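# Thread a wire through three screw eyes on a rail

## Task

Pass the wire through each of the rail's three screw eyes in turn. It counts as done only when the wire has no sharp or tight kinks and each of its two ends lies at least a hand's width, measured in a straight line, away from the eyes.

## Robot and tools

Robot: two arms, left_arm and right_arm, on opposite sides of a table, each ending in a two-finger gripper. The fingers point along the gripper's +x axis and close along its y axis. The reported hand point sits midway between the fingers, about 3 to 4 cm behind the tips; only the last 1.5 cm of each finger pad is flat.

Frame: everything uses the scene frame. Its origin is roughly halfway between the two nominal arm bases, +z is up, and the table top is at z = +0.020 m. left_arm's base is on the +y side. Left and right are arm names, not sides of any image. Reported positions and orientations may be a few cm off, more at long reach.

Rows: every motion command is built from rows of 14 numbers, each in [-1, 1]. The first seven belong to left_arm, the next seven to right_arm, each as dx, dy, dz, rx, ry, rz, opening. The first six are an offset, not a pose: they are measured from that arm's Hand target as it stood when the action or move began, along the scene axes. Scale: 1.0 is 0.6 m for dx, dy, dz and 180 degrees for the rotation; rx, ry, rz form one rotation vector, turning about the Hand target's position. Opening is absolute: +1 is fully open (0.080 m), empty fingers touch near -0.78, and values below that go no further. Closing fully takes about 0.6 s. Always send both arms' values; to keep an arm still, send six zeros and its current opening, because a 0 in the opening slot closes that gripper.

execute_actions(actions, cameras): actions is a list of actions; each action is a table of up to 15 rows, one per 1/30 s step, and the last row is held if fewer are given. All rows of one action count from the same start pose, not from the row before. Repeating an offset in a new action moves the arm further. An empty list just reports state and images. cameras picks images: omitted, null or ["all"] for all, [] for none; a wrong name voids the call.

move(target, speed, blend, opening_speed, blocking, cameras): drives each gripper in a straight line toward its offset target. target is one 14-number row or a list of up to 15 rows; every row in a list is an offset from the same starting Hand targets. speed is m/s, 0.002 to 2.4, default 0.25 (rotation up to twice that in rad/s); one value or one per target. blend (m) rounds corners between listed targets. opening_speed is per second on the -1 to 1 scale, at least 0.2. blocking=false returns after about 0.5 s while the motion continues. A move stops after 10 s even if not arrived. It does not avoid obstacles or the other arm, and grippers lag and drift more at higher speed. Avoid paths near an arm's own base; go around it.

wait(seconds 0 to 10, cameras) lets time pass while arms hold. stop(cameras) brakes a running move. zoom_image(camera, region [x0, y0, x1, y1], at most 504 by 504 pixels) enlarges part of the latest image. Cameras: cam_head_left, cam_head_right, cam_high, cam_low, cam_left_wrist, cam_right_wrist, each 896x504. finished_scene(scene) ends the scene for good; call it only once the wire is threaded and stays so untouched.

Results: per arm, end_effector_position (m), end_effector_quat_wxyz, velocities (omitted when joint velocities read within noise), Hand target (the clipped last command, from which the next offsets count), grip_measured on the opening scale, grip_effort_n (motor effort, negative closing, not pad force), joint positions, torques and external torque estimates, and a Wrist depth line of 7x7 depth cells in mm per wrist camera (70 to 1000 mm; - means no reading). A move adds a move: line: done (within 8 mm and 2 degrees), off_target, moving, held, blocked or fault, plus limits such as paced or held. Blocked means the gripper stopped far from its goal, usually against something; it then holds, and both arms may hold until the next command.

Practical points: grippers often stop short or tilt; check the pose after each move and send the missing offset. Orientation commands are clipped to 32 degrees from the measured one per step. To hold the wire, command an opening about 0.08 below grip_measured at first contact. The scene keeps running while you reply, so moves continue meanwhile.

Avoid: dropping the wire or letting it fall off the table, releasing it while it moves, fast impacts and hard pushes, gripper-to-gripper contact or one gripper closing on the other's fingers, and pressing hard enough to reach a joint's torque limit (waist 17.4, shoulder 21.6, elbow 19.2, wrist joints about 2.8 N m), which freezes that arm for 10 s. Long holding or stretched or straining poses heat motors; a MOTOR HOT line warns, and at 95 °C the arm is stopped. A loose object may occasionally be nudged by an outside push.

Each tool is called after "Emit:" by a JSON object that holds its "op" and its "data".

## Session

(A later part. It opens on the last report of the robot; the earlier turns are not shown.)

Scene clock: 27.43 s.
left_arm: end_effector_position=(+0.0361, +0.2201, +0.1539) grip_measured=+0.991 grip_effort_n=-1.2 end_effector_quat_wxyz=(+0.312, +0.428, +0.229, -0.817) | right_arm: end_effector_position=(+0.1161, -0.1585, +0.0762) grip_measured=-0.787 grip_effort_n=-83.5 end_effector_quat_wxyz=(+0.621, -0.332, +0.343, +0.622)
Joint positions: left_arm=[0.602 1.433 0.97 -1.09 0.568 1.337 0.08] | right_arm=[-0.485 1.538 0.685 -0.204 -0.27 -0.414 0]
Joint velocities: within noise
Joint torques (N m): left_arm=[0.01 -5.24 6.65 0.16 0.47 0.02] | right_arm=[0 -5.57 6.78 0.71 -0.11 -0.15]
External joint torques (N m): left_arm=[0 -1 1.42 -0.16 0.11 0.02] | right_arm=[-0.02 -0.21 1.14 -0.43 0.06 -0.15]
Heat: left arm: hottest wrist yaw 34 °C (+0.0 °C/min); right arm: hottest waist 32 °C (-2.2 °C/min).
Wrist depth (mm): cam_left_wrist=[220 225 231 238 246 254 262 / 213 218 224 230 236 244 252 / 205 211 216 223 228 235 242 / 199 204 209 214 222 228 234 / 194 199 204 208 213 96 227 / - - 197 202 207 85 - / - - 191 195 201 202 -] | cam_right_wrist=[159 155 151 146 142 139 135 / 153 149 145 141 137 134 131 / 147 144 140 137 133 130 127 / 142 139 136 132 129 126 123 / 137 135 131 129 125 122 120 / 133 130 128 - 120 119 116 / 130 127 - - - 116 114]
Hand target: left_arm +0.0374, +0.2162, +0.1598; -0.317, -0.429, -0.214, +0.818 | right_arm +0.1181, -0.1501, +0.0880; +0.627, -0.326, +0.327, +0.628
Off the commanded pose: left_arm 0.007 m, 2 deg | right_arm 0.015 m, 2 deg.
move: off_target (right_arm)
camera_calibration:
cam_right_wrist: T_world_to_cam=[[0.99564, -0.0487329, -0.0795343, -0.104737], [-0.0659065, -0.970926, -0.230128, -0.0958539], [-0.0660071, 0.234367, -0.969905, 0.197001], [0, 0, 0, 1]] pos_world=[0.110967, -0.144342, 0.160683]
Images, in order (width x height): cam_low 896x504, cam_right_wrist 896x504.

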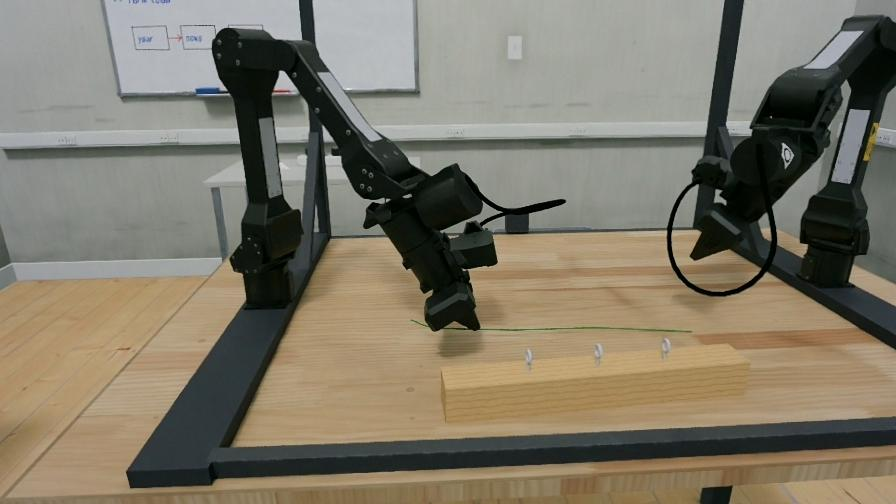

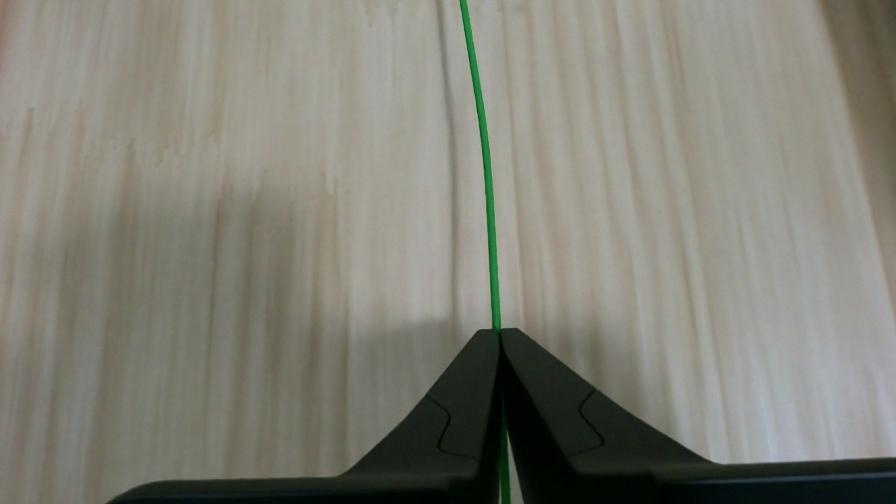

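Emit:
{"op": "move", "data": {"target": [0,0,0,0,0,0,0.99,0,-0.0,-0.055,0,0,0,-0.9], "speed": 0.1, "cameras": []}}

Emit:
{"op": "move", "data": {"target": [0,0,0,0,0,0,0.99,0,0,0,0,0,0,0.2], "opening_speed": 1.0, "cameras": ["cam_right_wrist"]}}

Emit:
{"op": "move", "data": {"target": [[0,0,0,0,0,0,0.99,0,0,0.1,0,0,0,0.4],[0,0,0,0,0,0,0.99,0,0.31,0.1,0,0,0,0.4]], "opening_speed": 1.0, "speed": 0.25}}

Scene clock: 30.43 s.
left_arm: end_effector_position=(+0.0361, +0.2201, +0.1539) grip_measured=+0.991 grip_effort_n=-1.2 end_effector_quat_wxyz=(+0.312, +0.428, +0.229, -0.817) | right_arm: end_effector_position=(+0.1220, -0.1497, +0.0589) grip_measured=-0.787 grip_effort_n=-83.5 end_effector_quat_wxyz=(+0.631, -0.326, +0.326, +0.624)
Joint positions: left_arm=[0.602 1.433 0.97 -1.09 0.568 1.337 0.08] | right_arm=[-0.488 1.613 0.65 -0.05 -0.27 -0.414 0]
Joint velocities: within noise
Joint torques (N m): left_arm=[0 -5.26 6.67 0.16 0.45 0.02] | right_arm=[0.01 -3.71 3.23 1.6 -0.11 -0.17]
External joint torques (N m): left_arm=[-0.01 -1.05 1.48 -0.15 0.09 0.02] | right_arm=[0 1.89 -2.03 0.43 0.05 -0.17]
Heat: left arm: hottest wrist yaw 34 °C (+0.0 °C/min); right arm: hottest waist 32 °C (-2.0 °C/min).
Wrist depth (mm): cam_left_wrist=[220 225 231 238 246 254 262 / 213 218 224 230 237 244 253 / 206 211 215 222 228 235 243 / 200 204 209 215 221 228 234 / 193 199 204 208 213 96 226 / - - 198 201 207 85 - / - - 192 196 200 202 -] | cam_right_wrist=[141 139 135 132 129 126 124 / 135 132 129 127 124 121 119 / 129 127 124 121 119 117 115 / 124 122 119 116 114 113 111 / 118 117 114 113 111 108 106 / - 113 111 - 82 104 102 / - 109 - - - - 100]
Hand target: left_arm +0.0374, +0.2162, +0.1598; -0.317, -0.429, -0.214, +0.818 | right_arm +0.1181, -0.1501, +0.0550; +0.627, -0.326, +0.327, +0.628
Off the commanded pose: left_arm 0.007 m, 2 deg | right_arm 0.006 m, 1 deg.
move: done
No camera images: "cameras" was empty.

Scene clock: 32.20 s.
left_arm: end_effector_position=(+0.0361, +0.2201, +0.1539) grip_measured=+0.991 grip_effort_n=-1.2 end_effector_quat_wxyz=(+0.312, +0.428, +0.229, -0.817) | right_arm: end_effector_position=(+0.1167, -0.1472, +0.0588) grip_measured=+0.197 grip_effort_n=14.7 end_effector_quat_wxyz=(+0.626, -0.328, +0.322, +0.630)
Joint positions: left_arm=[0.602 1.433 0.97 -1.09 0.568 1.337 0.08] | right_arm=[-0.471 1.614 0.65 -0.047 -0.272 -0.414 0.044]
Joint velocities: within noise
Joint torques (N m): left_arm=[0 -5.26 6.71 0.16 0.45 0.02] | right_arm=[-0.14 -3.87 3.17 1.41 -0.11 -0.17]
External joint torques (N m): left_arm=[0 -1.05 1.53 -0.14 0.09 0.01] | right_arm=[-0.15 1.8 -2.19 0.21 0.06 -0.17]
Heat: left arm: hottest wrist yaw 34 °C (+0.0 °C/min); right arm: hottest wrist pitch 33 °C (+3.7 °C/min).
Wrist depth (mm): cam_left_wrist=[220 225 231 238 247 254 263 / 213 218 224 231 237 244 253 / 206 210 216 222 229 235 244 / 199 204 209 215 221 228 233 / 194 198 204 207 213 96 227 / - - 197 201 207 85 - / - - 191 195 201 202 -] | cam_right_wrist=[142 139 135 132 130 126 124 / 136 132 129 127 124 122 119 / 129 127 124 121 119 117 115 / 124 122 119 117 114 113 111 / 119 117 115 113 110 108 106 / - 113 82 108 106 - 103 / - - - 104 103 76 -]
Hand target: left_arm +0.0374, +0.2162, +0.1598; -0.317, -0.429, -0.214, +0.818 | right_arm +0.1181, -0.1501, +0.0550; +0.627, -0.326, +0.327, +0.628
Off the commanded pose: left_arm 0.007 m, 2 deg | right_arm 0.005 m, 1 deg.
move: done
camera_calibration:
cam_right_wrist: T_world_to_cam=[[0.997616, -0.0313734, -0.0614598, -0.104911], [-0.0468628, -0.961802, -0.269706, -0.0873818], [-0.0506505, 0.271943, -0.960979, 0.1807], [0, 0, 0, 1]] pos_world=[0.109718, -0.136476, 0.143634]
Images, in order (width x height): cam_right_wrist 896x504.

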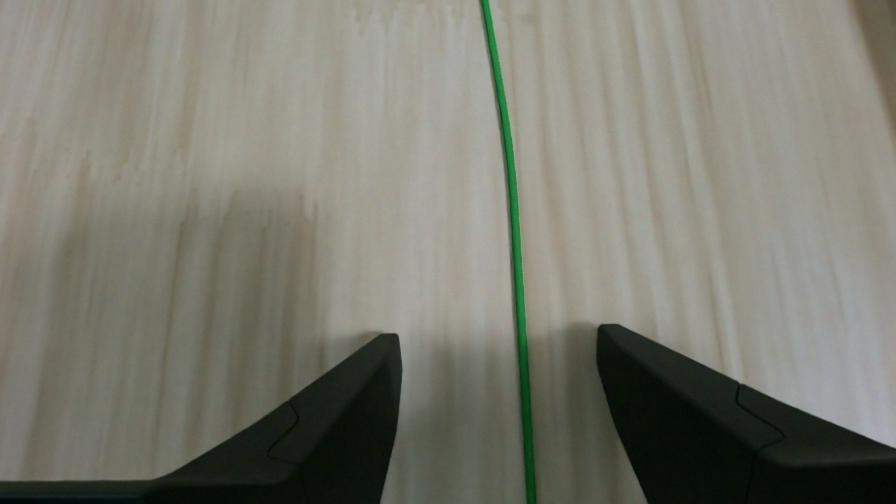

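Scene clock: 35.90 s.
left_arm: end_effector_position=(+0.0361, +0.2201, +0.1539) grip_measured=+0.991 grip_effort_n=-1.2 end_effector_quat_wxyz=(+0.312, +0.428, +0.229, -0.817) | right_arm: end_effector_position=(+0.1125, +0.0300, +0.1072) grip_measured=+0.398 grip_effort_n=13.7 end_effector_quat_wxyz=(+0.618, -0.337, +0.330, +0.629)
Joint positions: left_arm=[0.602 1.433 0.97 -1.09 0.568 1.337 0.08] | right_arm=[-0.266 2.082 1.505 -0.426 -0.162 -0.249 0.053]
Joint velocities: within noise
Joint torques (N m): left_arm=[0.01 -5.24 6.65 0.18 0.45 0.01] | right_arm=[-0.13 -8 7.74 0.77 0.08 0.22]
External joint torques (N m): left_arm=[0.01 -1.04 1.48 -0.13 0.09 0.01] | right_arm=[-0.2 2.2 1.36 -0.44 0.18 0.22]
Heat: left arm: hottest wrist yaw 34 °C (+0.0 °C/min); right arm: hottest wrist pitch 33 °C (+3.3 °C/min).
Wrist depth (mm): cam_left_wrist=[220 225 232 238 246 253 262 / 211 218 223 230 237 245 252 / 206 211 216 222 229 236 242 / 200 204 209 214 221 227 234 / 193 199 204 208 214 96 227 / - - 197 201 207 85 - / - - 192 196 201 203 -] | cam_right_wrist=[183 179 175 171 167 164 160 / 177 174 169 165 162 159 155 / 171 167 163 160 157 154 150 / 165 162 158 155 152 149 146 / 159 156 153 150 148 144 142 / 154 152 81 145 144 83 138 / - - 88 142 139 84 -]
Hand target: left_arm +0.0374, +0.2162, +0.1598; -0.317, -0.429, -0.214, +0.818 | right_arm +0.1181, +0.0359, +0.1150; +0.627, -0.326, +0.327, +0.628
Off the commanded pose: left_arm 0.007 m, 2 deg | right_arm 0.011 m, 2 deg.
move: off_target (right_arm)
camera_calibration:
cam_right_wrist: T_world_to_cam=[[0.997663, -0.0232255, -0.0642659, -0.0921638], [-0.0382486, -0.96914, -0.243527, 0.0923964], [-0.0566266, 0.245416, -0.967763, 0.181009], [0, 0, 0, 1]] pos_world=[0.105732, 0.0429818, 0.191752]

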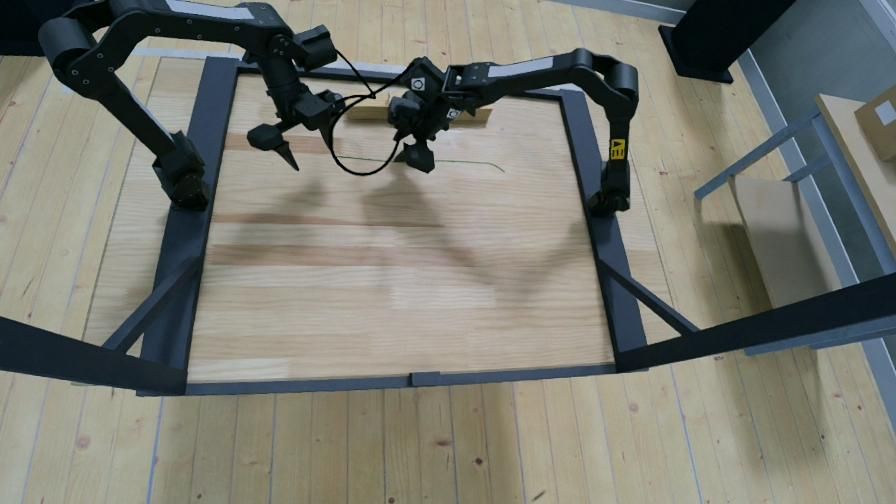

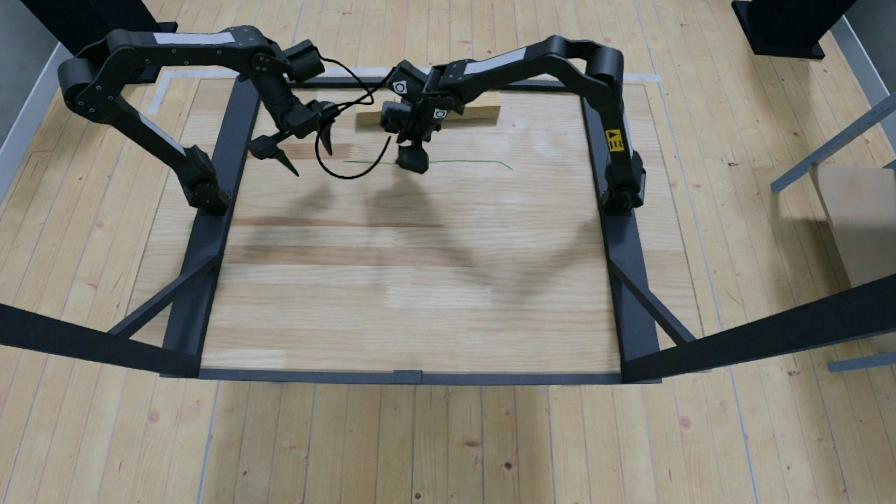

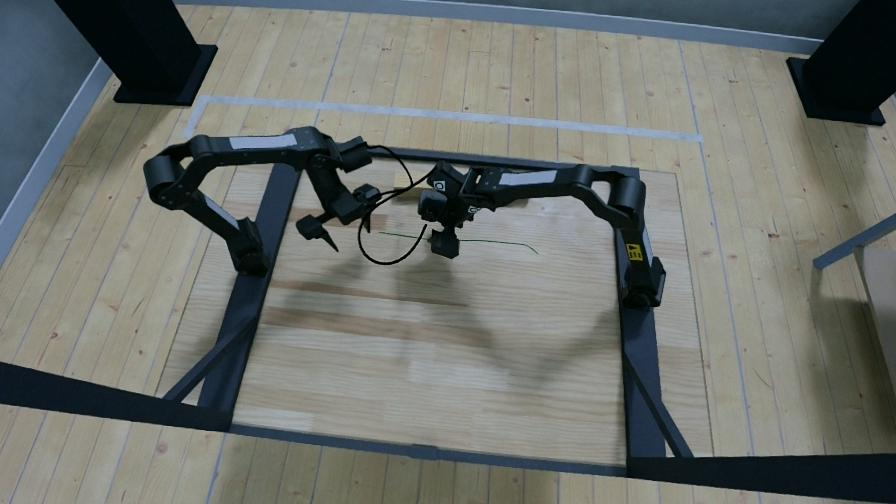

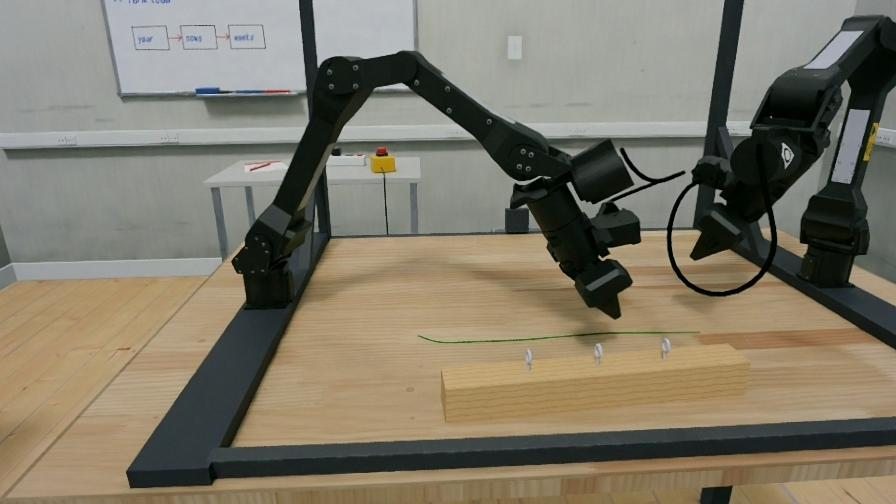

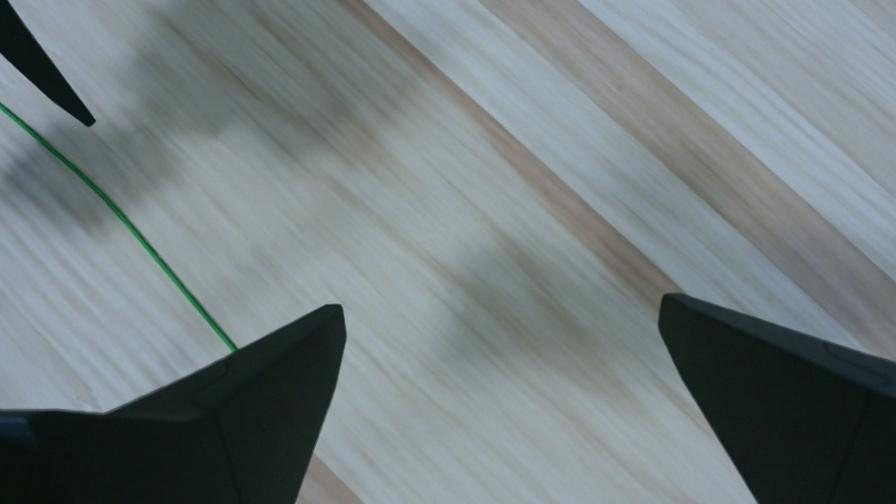

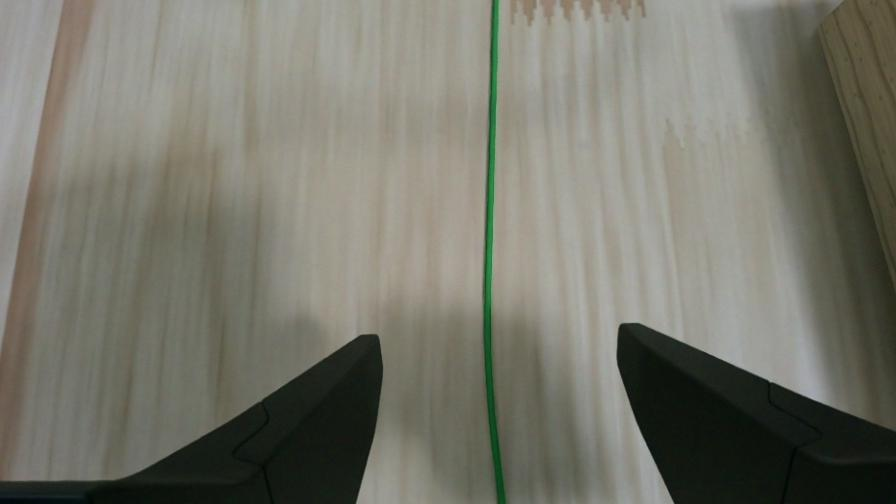

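Emit:
{"op": "move", "data": {"target": [0,0,0,0,0,0,0.99,-0.0043,0.01,-0.07,0,0,0,0.2], "opening_speed": 1.0, "speed": 0.08, "cameras": ["cam_right_wrist","cam_low"]}}

Emit:
{"op": "zoom_image", "data": {"camera": "cam_low", "region": [560, 270, 720, 370]}}

Scene clock: 37.83 s.
left_arm: end_effector_position=(+0.0361, +0.2201, +0.1539) grip_measured=+0.991 grip_effort_n=-1.2 end_effector_quat_wxyz=(+0.312, +0.428, +0.229, -0.817) | right_arm: end_effector_position=(+0.1172, +0.0412, +0.0748) grip_measured=+0.202 grip_effort_n=-14.7 end_effector_quat_wxyz=(+0.625, -0.331, +0.325, +0.628)
Joint positions: left_arm=[0.602 1.433 0.97 -1.09 0.568 1.337 0.08] | right_arm=[-0.267 2.162 1.484 -0.305 -0.157 -0.24 0.044]
Joint velocities: within noise
Joint torques (N m): left_arm=[0.05 -5.25 6.67 0.16 0.45 0.02] | right_arm=[0.25 -8.58 4.07 1.71 0.05 0.2]
External joint torques (N m): left_arm=[0.01 -1.03 1.43 -0.17 0.09 0.02] | right_arm=[0.17 2 -2.18 0.47 0.15 0.2]
Heat: left arm: hottest wrist yaw 34 °C (+0.0 °C/min); right arm: hottest wrist pitch 33 °C (+3.2 °C/min).
Wrist depth (mm): cam_left_wrist=[221 225 231 239 246 254 262 / 212 218 223 229 237 244 252 / 204 210 216 222 229 235 243 / 200 204 209 214 221 227 234 / 193 199 204 208 213 96 226 / - - 197 202 207 85 - / - - 191 196 201 202 -] | cam_right_wrist=[146 143 139 136 134 131 129 / - 137 134 132 128 126 124 / 134 132 129 127 124 122 120 / 130 127 125 123 120 118 116 / 125 123 120 119 117 114 112 / 120 119 81 114 113 - 109 / - - - 111 109 77 -]
Hand target: left_arm +0.0374, +0.2162, +0.1598; -0.317, -0.429, -0.214, +0.818 | right_arm +0.1155, +0.0419, +0.0730; +0.627, -0.326, +0.327, +0.628
Off the commanded pose: left_arm 0.007 m, 2 deg | right_arm 0.003 m, 1 deg.
move: done
camera_calibration:
cam_right_wrist: T_world_to_cam=[[0.99758, -0.0337963, -0.0607657, -0.0984756], [-0.0485678, -0.96408, -0.261133, 0.0977743], [-0.0497577, 0.263453, -0.963388, 0.14531], [0, 0, 0, 1]] pos_world=[0.110216, 0.0526519, 0.159538]
Images, in order (width x height): cam_low 896x504, cam_right_wrist 896x504.

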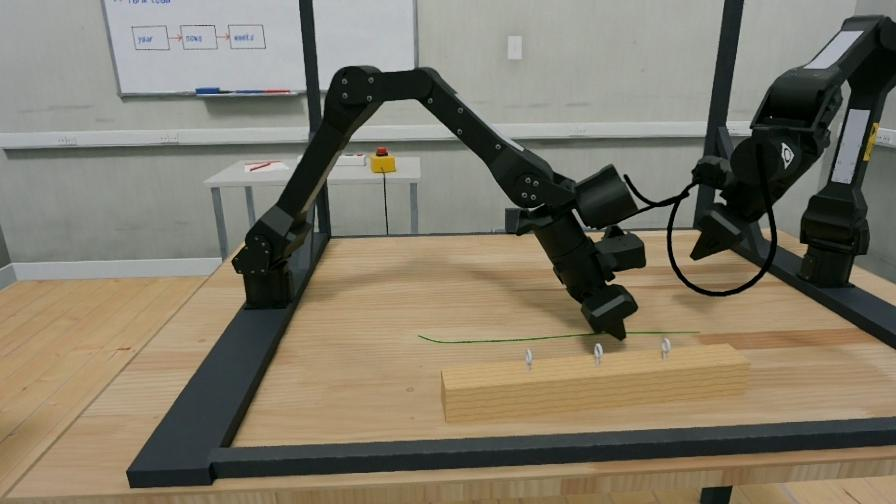

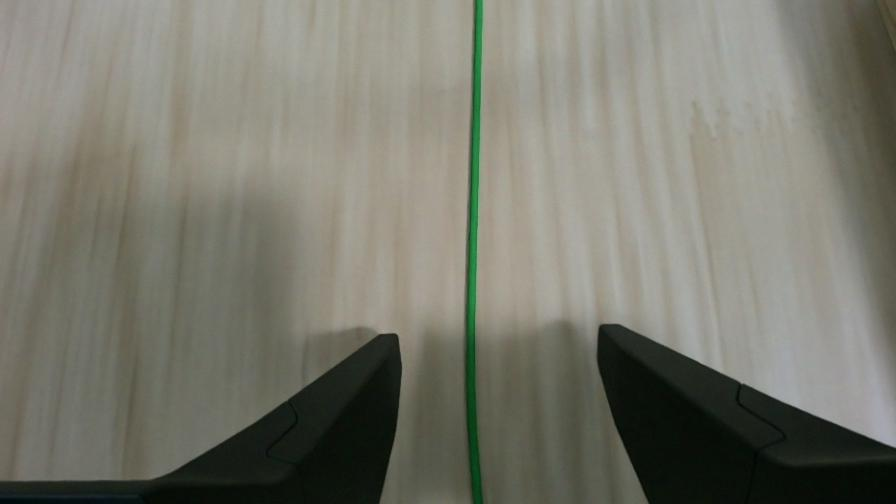

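Scaled by 3.150 from the camera's 896x504 image, which has a finer 1280x720 frame.

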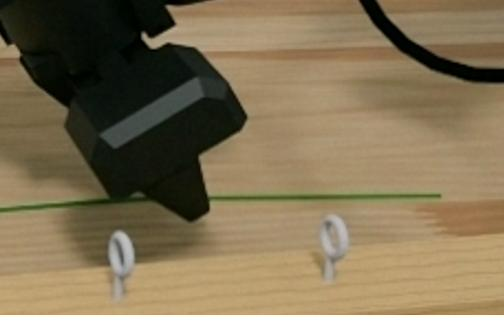

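Emit:
{"op": "move", "data": {"target": [0,0,0,0,0,0,0.99,-0.0117,0.0,-0.027,0,0,0,0.2], "speed": 0.06, "cameras": ["cam_right_wrist","cam_low"]}}

Emit:
{"op": "zoom_image", "data": {"camera": "cam_low", "region": [560, 270, 720, 370]}}

Scene clock: 39.53 s.
left_arm: end_effector_position=(+0.0361, +0.2201, +0.1539) grip_measured=+0.991 grip_effort_n=-1.2 end_effector_quat_wxyz=(+0.312, +0.428, +0.229, -0.817) | right_arm: end_effector_position=(+0.1159, +0.0430, +0.0669) grip_measured=+0.202 grip_effort_n=-14.2 end_effector_quat_wxyz=(+0.632, -0.325, +0.319, +0.627)
Joint positions: left_arm=[0.602 1.433 0.97 -1.09 0.568 1.337 0.08] | right_arm=[-0.261 2.171 1.453 -0.243 -0.148 -0.227 0.044]
Joint velocities: within noise
Joint torques (N m): left_arm=[0 -5.26 6.67 0.16 0.45 0.02] | right_arm=[0.53 -7.42 3.51 1.62 0.04 0.19]
External joint torques (N m): left_arm=[-0.01 -1.09 1.52 -0.14 0.1 0.01] | right_arm=[0.51 3.03 -2.57 0.38 0.14 0.19]
Heat: left arm: hottest wrist yaw 34 °C (+0.0 °C/min); right arm: hottest wrist pitch 33 °C (+3.0 °C/min).
Wrist depth (mm): cam_left_wrist=[221 225 230 239 246 253 263 / 208 217 223 230 237 245 252 / 204 211 216 222 228 236 243 / 200 204 209 215 222 226 234 / 194 199 204 208 213 96 226 / - - 198 202 207 85 - / - - 192 196 201 202 -] | cam_right_wrist=[139 137 134 131 129 126 125 / 134 131 128 126 124 121 119 / 127 125 123 121 119 117 115 / 123 121 118 116 114 113 111 / 117 116 114 112 111 108 107 / - 112 81 108 106 - 104 / - - - 104 103 76 -]
Hand target: left_arm +0.0374, +0.2162, +0.1598; -0.317, -0.429, -0.214, +0.818 | right_arm +0.1085, +0.0419, +0.0568; +0.627, -0.326, +0.327, +0.628
Off the commanded pose: left_arm 0.007 m, 2 deg | right_arm 0.013 m, 1 deg.
move: off_target (right_arm)
camera_calibration:
cam_right_wrist: T_world_to_cam=[[0.997591, -0.0417057, -0.0554298, -0.0975122], [-0.0555981, -0.958567, -0.279389, 0.0991669], [-0.0414811, 0.281798, -0.958577, 0.135115], [0, 0, 0, 1]] pos_world=[0.108395, 0.0529163, 0.151819]
Images, in order (width x height): cam_low 896x504, cam_right_wrist 896x504.

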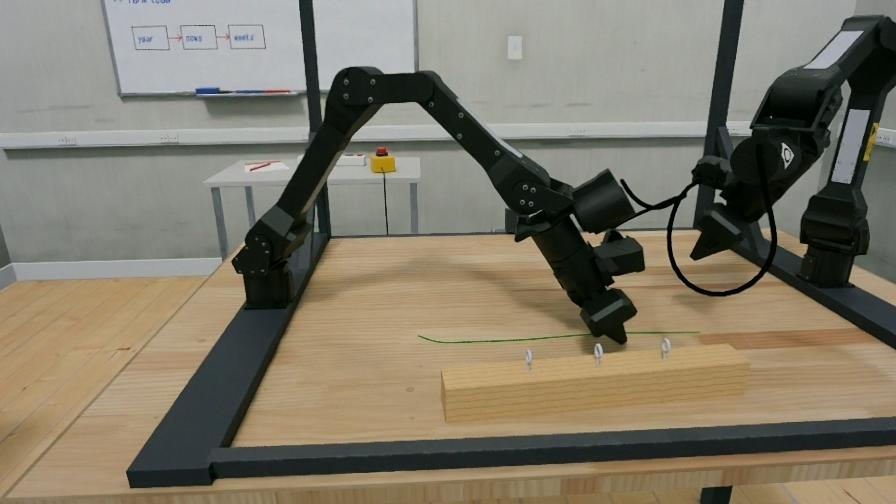

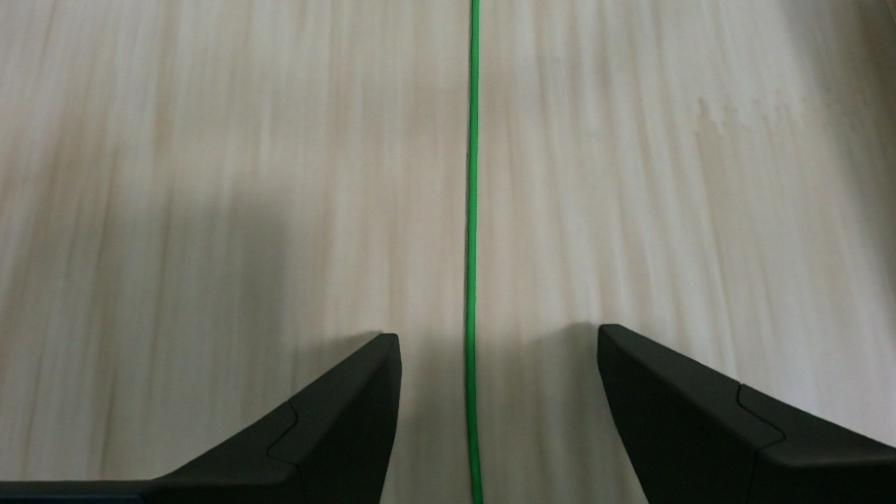

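Scaled by 3.150 from the camera's 896x504 image, which has a finer 1280x720 frame.

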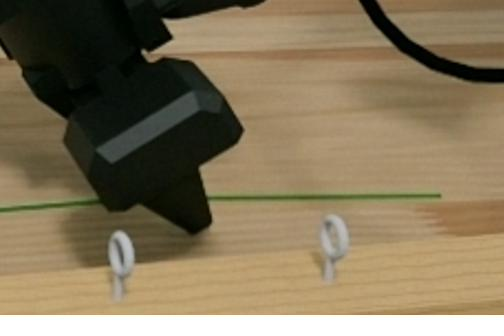

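Emit:
{"op": "move", "data": {"target": [0,0,0,0,0,0,0.99,0,0,0.007,0,0,0,-0.9], "opening_speed": 1.0, "cameras": ["cam_right_wrist"]}}

Emit:
{"op": "move", "data": {"target": [0,0,0,0,0,0,0.99,0,0,0.09,0,0,0,-0.9], "speed": 0.1, "cameras": ["cam_right_wrist","cam_low","cam_head_right"]}}

Emit:
{"op": "zoom_image", "data": {"camera": "cam_low", "region": [410, 230, 790, 370]}}

Scene clock: 41.67 s.
left_arm: end_effector_position=(+0.0361, +0.2201, +0.1539) grip_measured=+0.991 grip_effort_n=-1.6 end_effector_quat_wxyz=(+0.312, +0.428, +0.229, -0.817) | right_arm: end_effector_position=(+0.1144, +0.0436, +0.0671) grip_measured=-0.787 grip_effort_n=-83.5 end_effector_quat_wxyz=(+0.631, -0.325, +0.318, +0.628)
Joint positions: left_arm=[0.602 1.433 0.97 -1.09 0.568 1.337 0.08] | right_arm=[-0.258 2.171 1.453 -0.242 -0.148 -0.227 0]
Joint velocities: within noise
Joint torques (N m): left_arm=[0.02 -5.25 6.64 0.16 0.44 0.03] | right_arm=[0.27 -8.07 4.18 0.59 0.07 0.22]
External joint torques (N m): left_arm=[0.02 -1.01 1.43 -0.15 0.08 0.02] | right_arm=[0.19 2.44 -1.96 -0.68 0.16 0.22]
Heat: left arm: hottest wrist yaw 34 °C (+0.0 °C/min); right arm: hottest wrist pitch 33 °C (+2.9 °C/min).
Wrist depth (mm): cam_left_wrist=[220 226 231 239 247 253 262 / 213 218 224 230 237 244 252 / 206 211 216 222 228 235 243 / 198 204 209 215 221 227 234 / 194 198 204 208 213 96 227 / - - 197 202 207 85 - / - - 192 196 201 203 -] | cam_right_wrist=[139 138 134 131 129 127 125 / 134 131 128 126 124 122 120 / 128 126 123 121 119 117 115 / 123 121 119 116 115 113 111 / 118 116 114 113 111 108 107 / - 112 111 - 82 105 103 / - 109 - - - - 101]
Hand target: left_arm +0.0374, +0.2162, +0.1598; -0.317, -0.429, -0.214, +0.818 | right_arm +0.1085, +0.0419, +0.0610; +0.627, -0.326, +0.327, +0.628
Off the commanded pose: left_arm 0.007 m, 2 deg | right_arm 0.009 m, 1 deg.
move: off_target (right_arm)
camera_calibration:
cam_right_wrist: T_world_to_cam=[[0.997734, -0.0386049, -0.0551099, -0.0962143], [-0.0525912, -0.958317, -0.280826, 0.0994931], [-0.0419714, 0.283088, -0.958175, 0.135027], [0, 0, 0, 1]] pos_world=[0.106896, 0.0534071, 0.152017]
Images, in order (width x height): cam_right_wrist 896x504.

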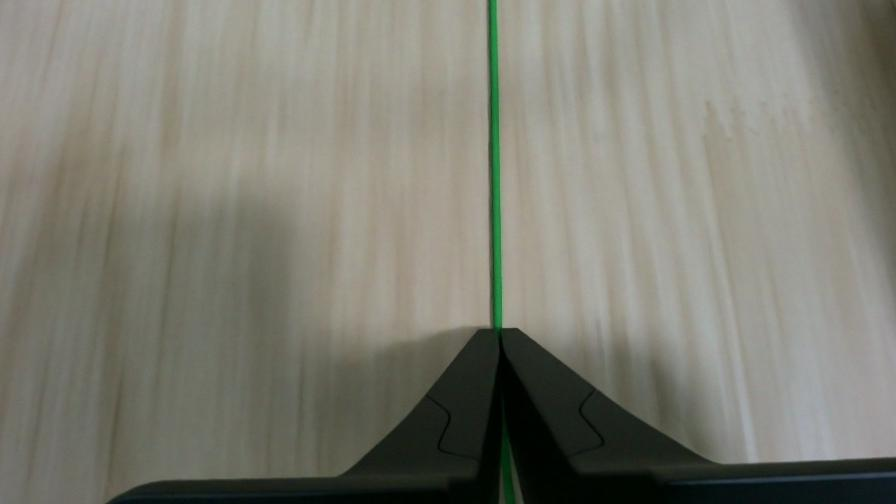

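Scene clock: 42.90 s.
left_arm: end_effector_position=(+0.0361, +0.2201, +0.1539) grip_measured=+0.991 grip_effort_n=-1.2 end_effector_quat_wxyz=(+0.312, +0.428, +0.229, -0.817) | right_arm: end_effector_position=(+0.1117, +0.0341, +0.1002) grip_measured=-0.787 grip_effort_n=-83.5 end_effector_quat_wxyz=(+0.621, -0.337, +0.339, +0.622)
Joint positions: left_arm=[0.602 1.433 0.97 -1.09 0.568 1.337 0.08] | right_arm=[-0.258 2.11 1.525 -0.429 -0.148 -0.227 0]
Joint velocities: within noise
Joint torques (N m): left_arm=[-0.02 -5.25 6.66 0.15 0.46 0.02] | right_arm=[0.34 -10.04 7.42 0.78 0.05 0.19]
External joint torques (N m): left_arm=[-0.01 -1.02 1.47 -0.14 0.09 0.01] | right_arm=[0.32 0.3 1.08 -0.4 0.15 0.19]
Heat: left arm: hottest wrist yaw 34 °C (+0.0 °C/min); right arm: hottest wrist pitch 33 °C (+2.8 °C/min).
Wrist depth (mm): cam_left_wrist=[220 225 231 238 245 254 261 / 213 217 223 230 237 244 251 / 206 211 216 222 229 236 242 / 199 204 209 214 221 227 233 / 193 198 204 208 213 96 226 / - - 197 202 207 85 - / - - 192 196 201 202 -] | cam_right_wrist=[172 168 164 161 157 153 150 / 166 163 159 155 152 149 146 / 161 157 154 151 147 144 142 / 155 154 150 147 144 140 138 / 151 148 145 143 139 137 134 / 146 144 141 - 134 133 131 / 143 141 - - - - 128]
Hand target: left_arm +0.0374, +0.2162, +0.1598; -0.317, -0.429, -0.214, +0.818 | right_arm +0.1085, +0.0419, +0.1150; +0.627, -0.326, +0.327, +0.628
Off the commanded pose: left_arm 0.007 m, 2 deg | right_arm 0.017 m, 2 deg.
move: off_target (right_arm)
camera_calibration:
cam_right_wrist: T_world_to_cam=[[0.996858, -0.0417711, -0.0673053, -0.0906596], [-0.056245, -0.971545, -0.230082, 0.095294], [-0.0557793, 0.233145, -0.970841, 0.173911], [0, 0, 0, 1]] pos_world=[0.105435, 0.048249, 0.184663]
Images, in order (width x height): cam_head_right 896x504, cam_low 896x504, cam_right_wrist 896x504.

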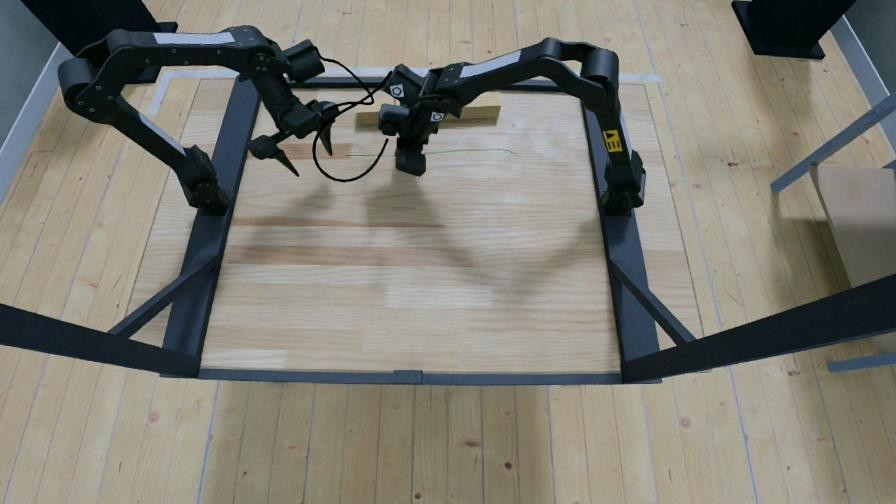

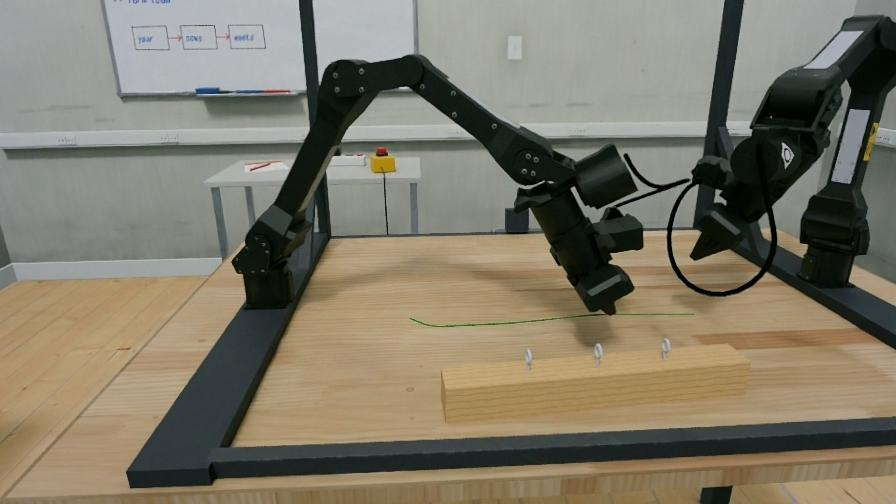

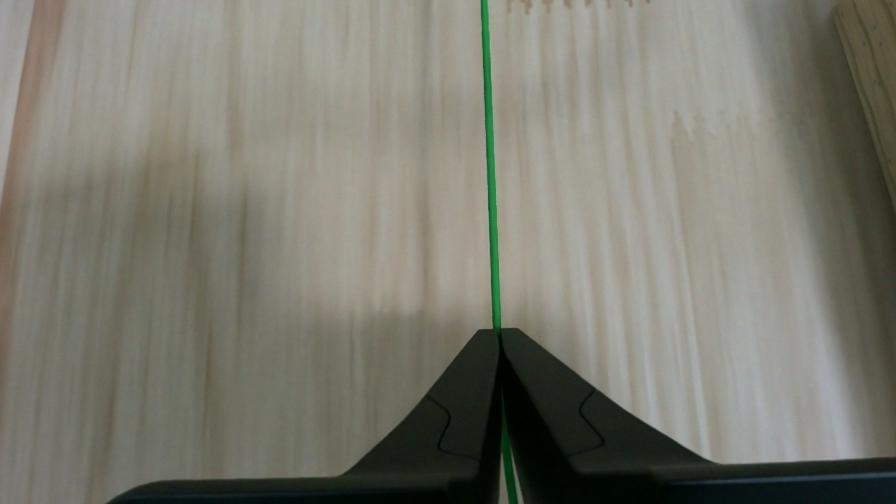

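Scaled by 1.326 from the camera's 896x504 image, which has a finer 1280x720 frame.

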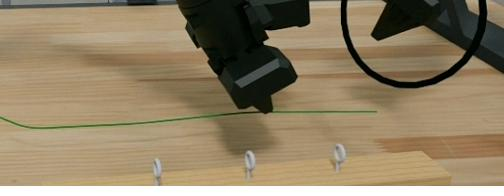

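Emit:
{"op": "move", "data": {"target": [[0,0,0,0,0,0,0.99,0,0,0.09,0,0,0,-0.9],[0.338,0.073,-0.1,-0.31,0.1037,0.2415,0.99,0.219,-0.5365,0.09,0,0,0,-0.9]], "speed": 0.2, "blend": 0.02}}

Scene clock: 51.17 s.
left_arm: end_effector_position=(+0.2410, +0.2621, +0.0975) grip_measured=+0.991 grip_effort_n=-1.6 end_effector_quat_wxyz=(+0.708, +0.000, +0.017, -0.706) | right_arm: end_effector_position=(+0.2400, -0.2839, +0.1647) grip_measured=-0.787 grip_effort_n=-83.5 end_effector_quat_wxyz=(+0.628, -0.325, +0.340, +0.620)
Joint positions: left_arm=[1.41 2.175 0.499 1.544 1.395 0.106 0.08] | right_arm=[-1.192 1.481 1.041 -0.894 -0.548 -1.114 0]
Joint velocities: within noise
Joint torques (N m): left_arm=[-0.14 -6.13 1.26 1.75 -0.17 -0.09] | right_arm=[0.07 -4.46 5.6 0.32 -0.61 -0.22]
External joint torques (N m): left_arm=[-0.14 -0.21 -0.6 0.65 -0.25 -0.1] | right_arm=[0.05 0.82 -0.37 -0.35 -0.24 -0.22]
Heat: left arm: hottest wrist yaw 34 °C (+0.0 °C/min); right arm: hottest wrist pitch 33 °C (+2.3 °C/min).
Wrist depth (mm): cam_left_wrist=[- - - 562 - - - / - - - - - - - / - - - 588 588 592 580 / - - 347 248 346 343 342 / - - 236 197 231 96 256 / - - 190 189 189 86 - / - - 154 154 154 147 -] | cam_right_wrist=[282 274 265 254 198 234 - / 268 261 253 243 189 228 994 / 258 251 242 236 190 220 963 / 249 242 233 225 220 213 205 / 237 232 225 219 212 206 186 / 229 223 218 - 201 199 180 / 222 218 - - - 194 173]
Hand target: left_arm +0.2402, +0.2600, +0.0998; +0.707, +0.000, +0.000, -0.707 | right_arm +0.2399, -0.2800, +0.1690; +0.627, -0.326, +0.327, +0.628
Off the commanded pose: left_arm 0.003 m, 2 deg | right_arm 0.006 m, 2 deg.
joint sent to its limit (left arm) — joint 4 (wrist pitch), upper limit. The joint targets are off in position, not in orientation.
move: done
camera_calibration:
cam_left_wrist: T_world_to_cam=[[-0.999608, -0.0232455, -0.0155922, 0.26241], [0.00581442, 0.372457, -0.928031, 0.0218897], [0.02738, -0.927758, -0.372176, 0.347487], [0, 0, 0, 1]] pos_world=[0.252666, 0.32033, 0.153732]
cam_right_wrist: T_world_to_cam=[[0.995087, -0.060344, -0.0784888, -0.230493], [-0.0780231, -0.965996, -0.246503, -0.182151], [-0.060945, 0.251415, -0.965959, 0.323374], [0, 0, 0, 1]] pos_world=[0.234857, -0.271167, 0.249374]

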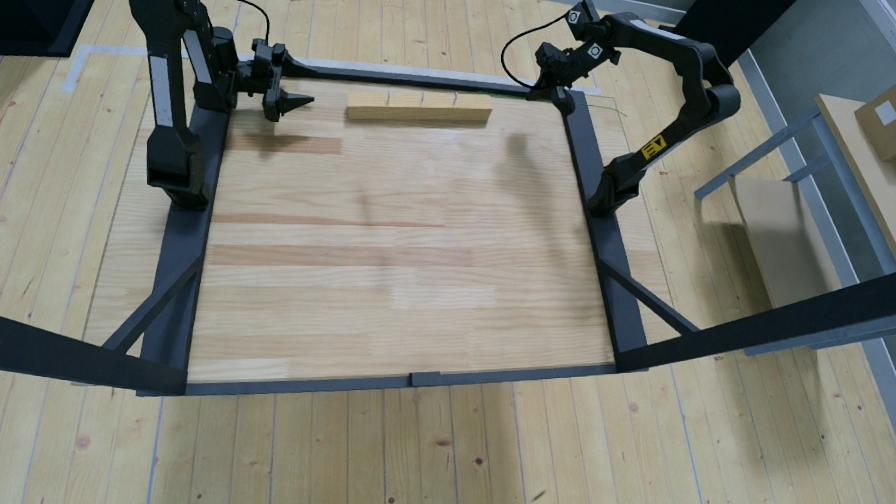

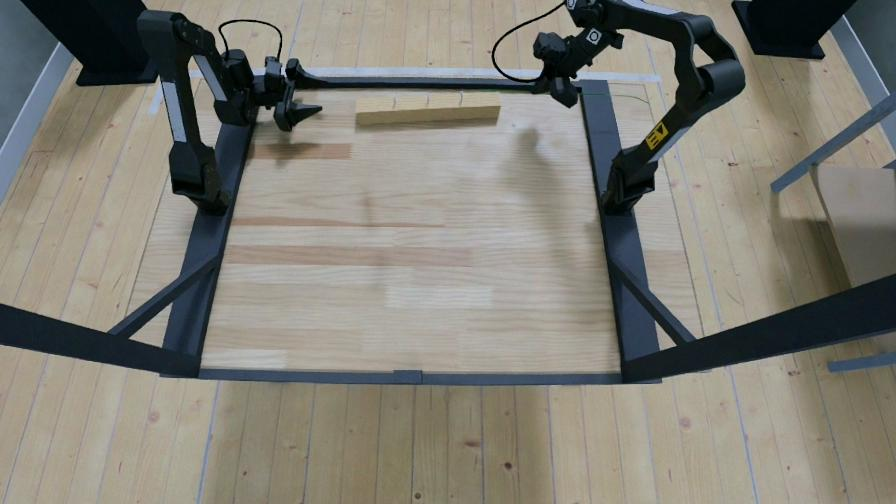

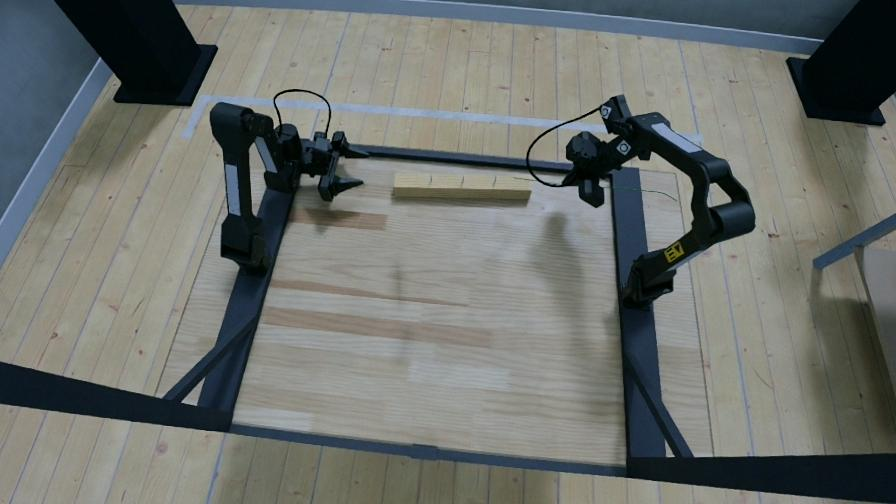

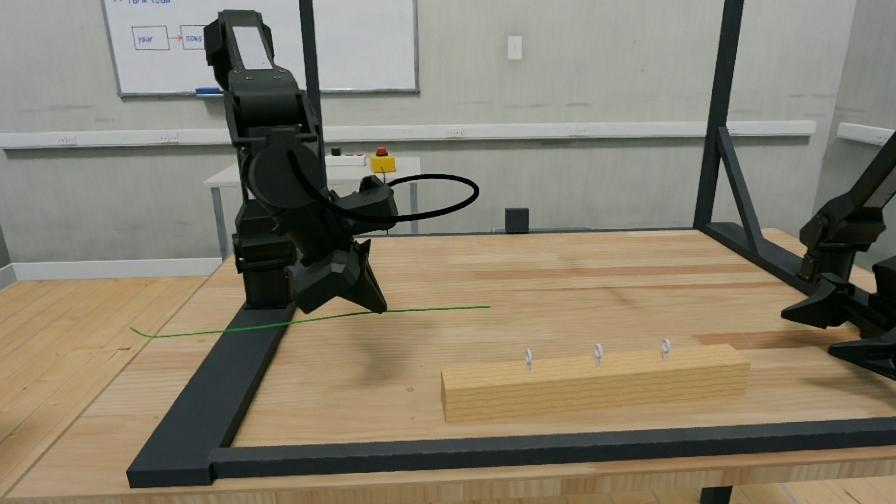

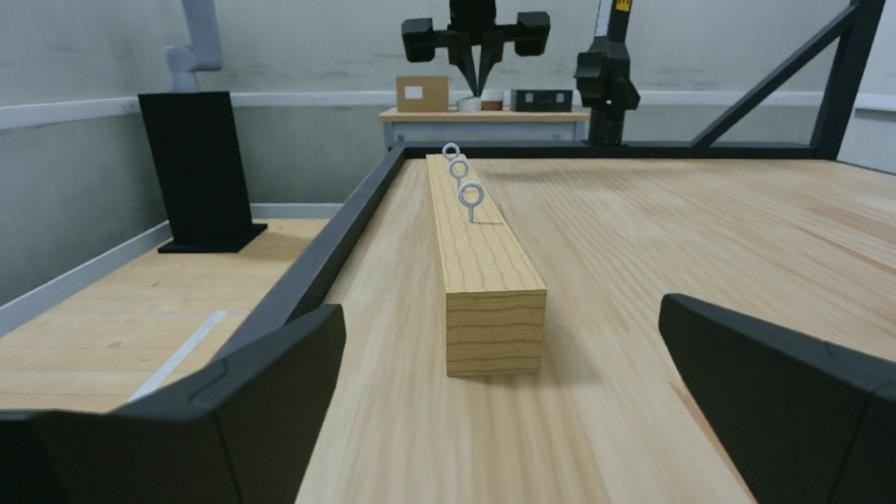

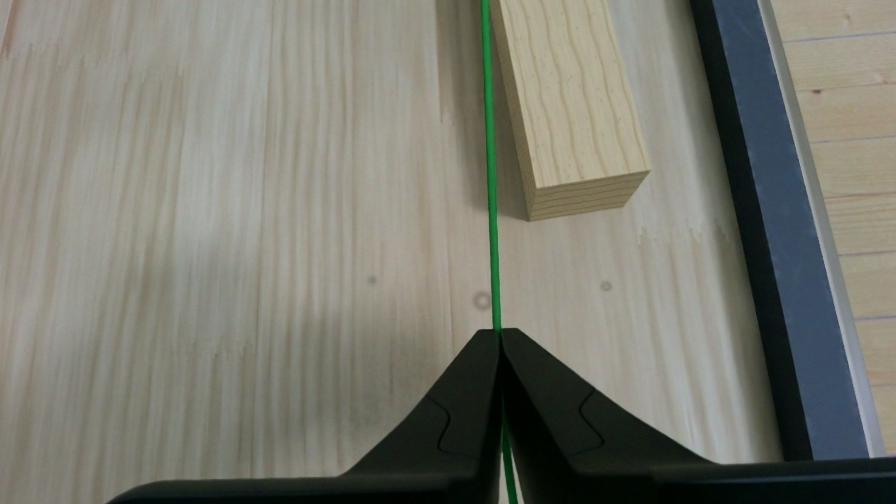

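Emit:
{"op": "zoom_image", "data": {"camera": "cam_left_wrist", "region": [400, 60, 580, 240]}}

Emit:
{"op": "zoom_image", "data": {"camera": "cam_low", "region": [360, 270, 700, 400]}}

Emit:
{"op": "zoom_image", "data": {"camera": "cam_high", "region": [370, 140, 690, 240]}}

Scaled by 2.800 from the camera's 896x504 image, which has a finer 1280x720 frame.

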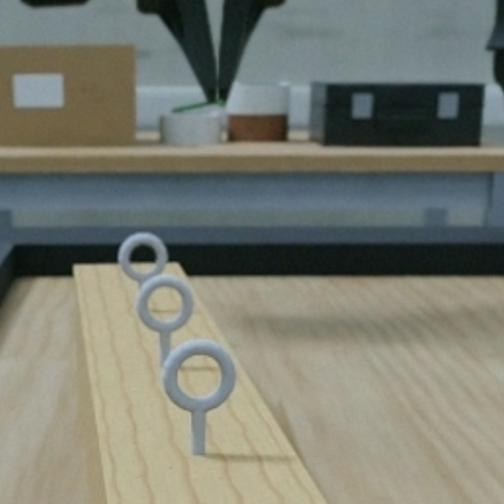

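Scaled by 1.482 from the camera's 896x504 image, which has a finer 1280x720 frame.

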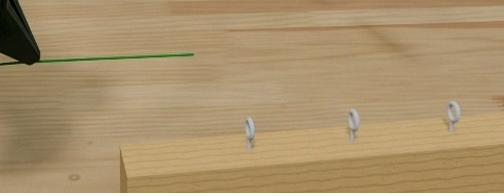

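Scaled by 1.575 from the camera's 896x504 image, which has a finer 1280x720 frame.

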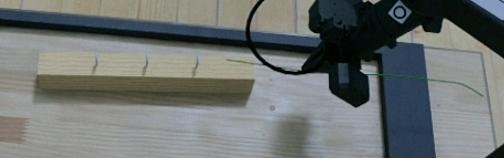

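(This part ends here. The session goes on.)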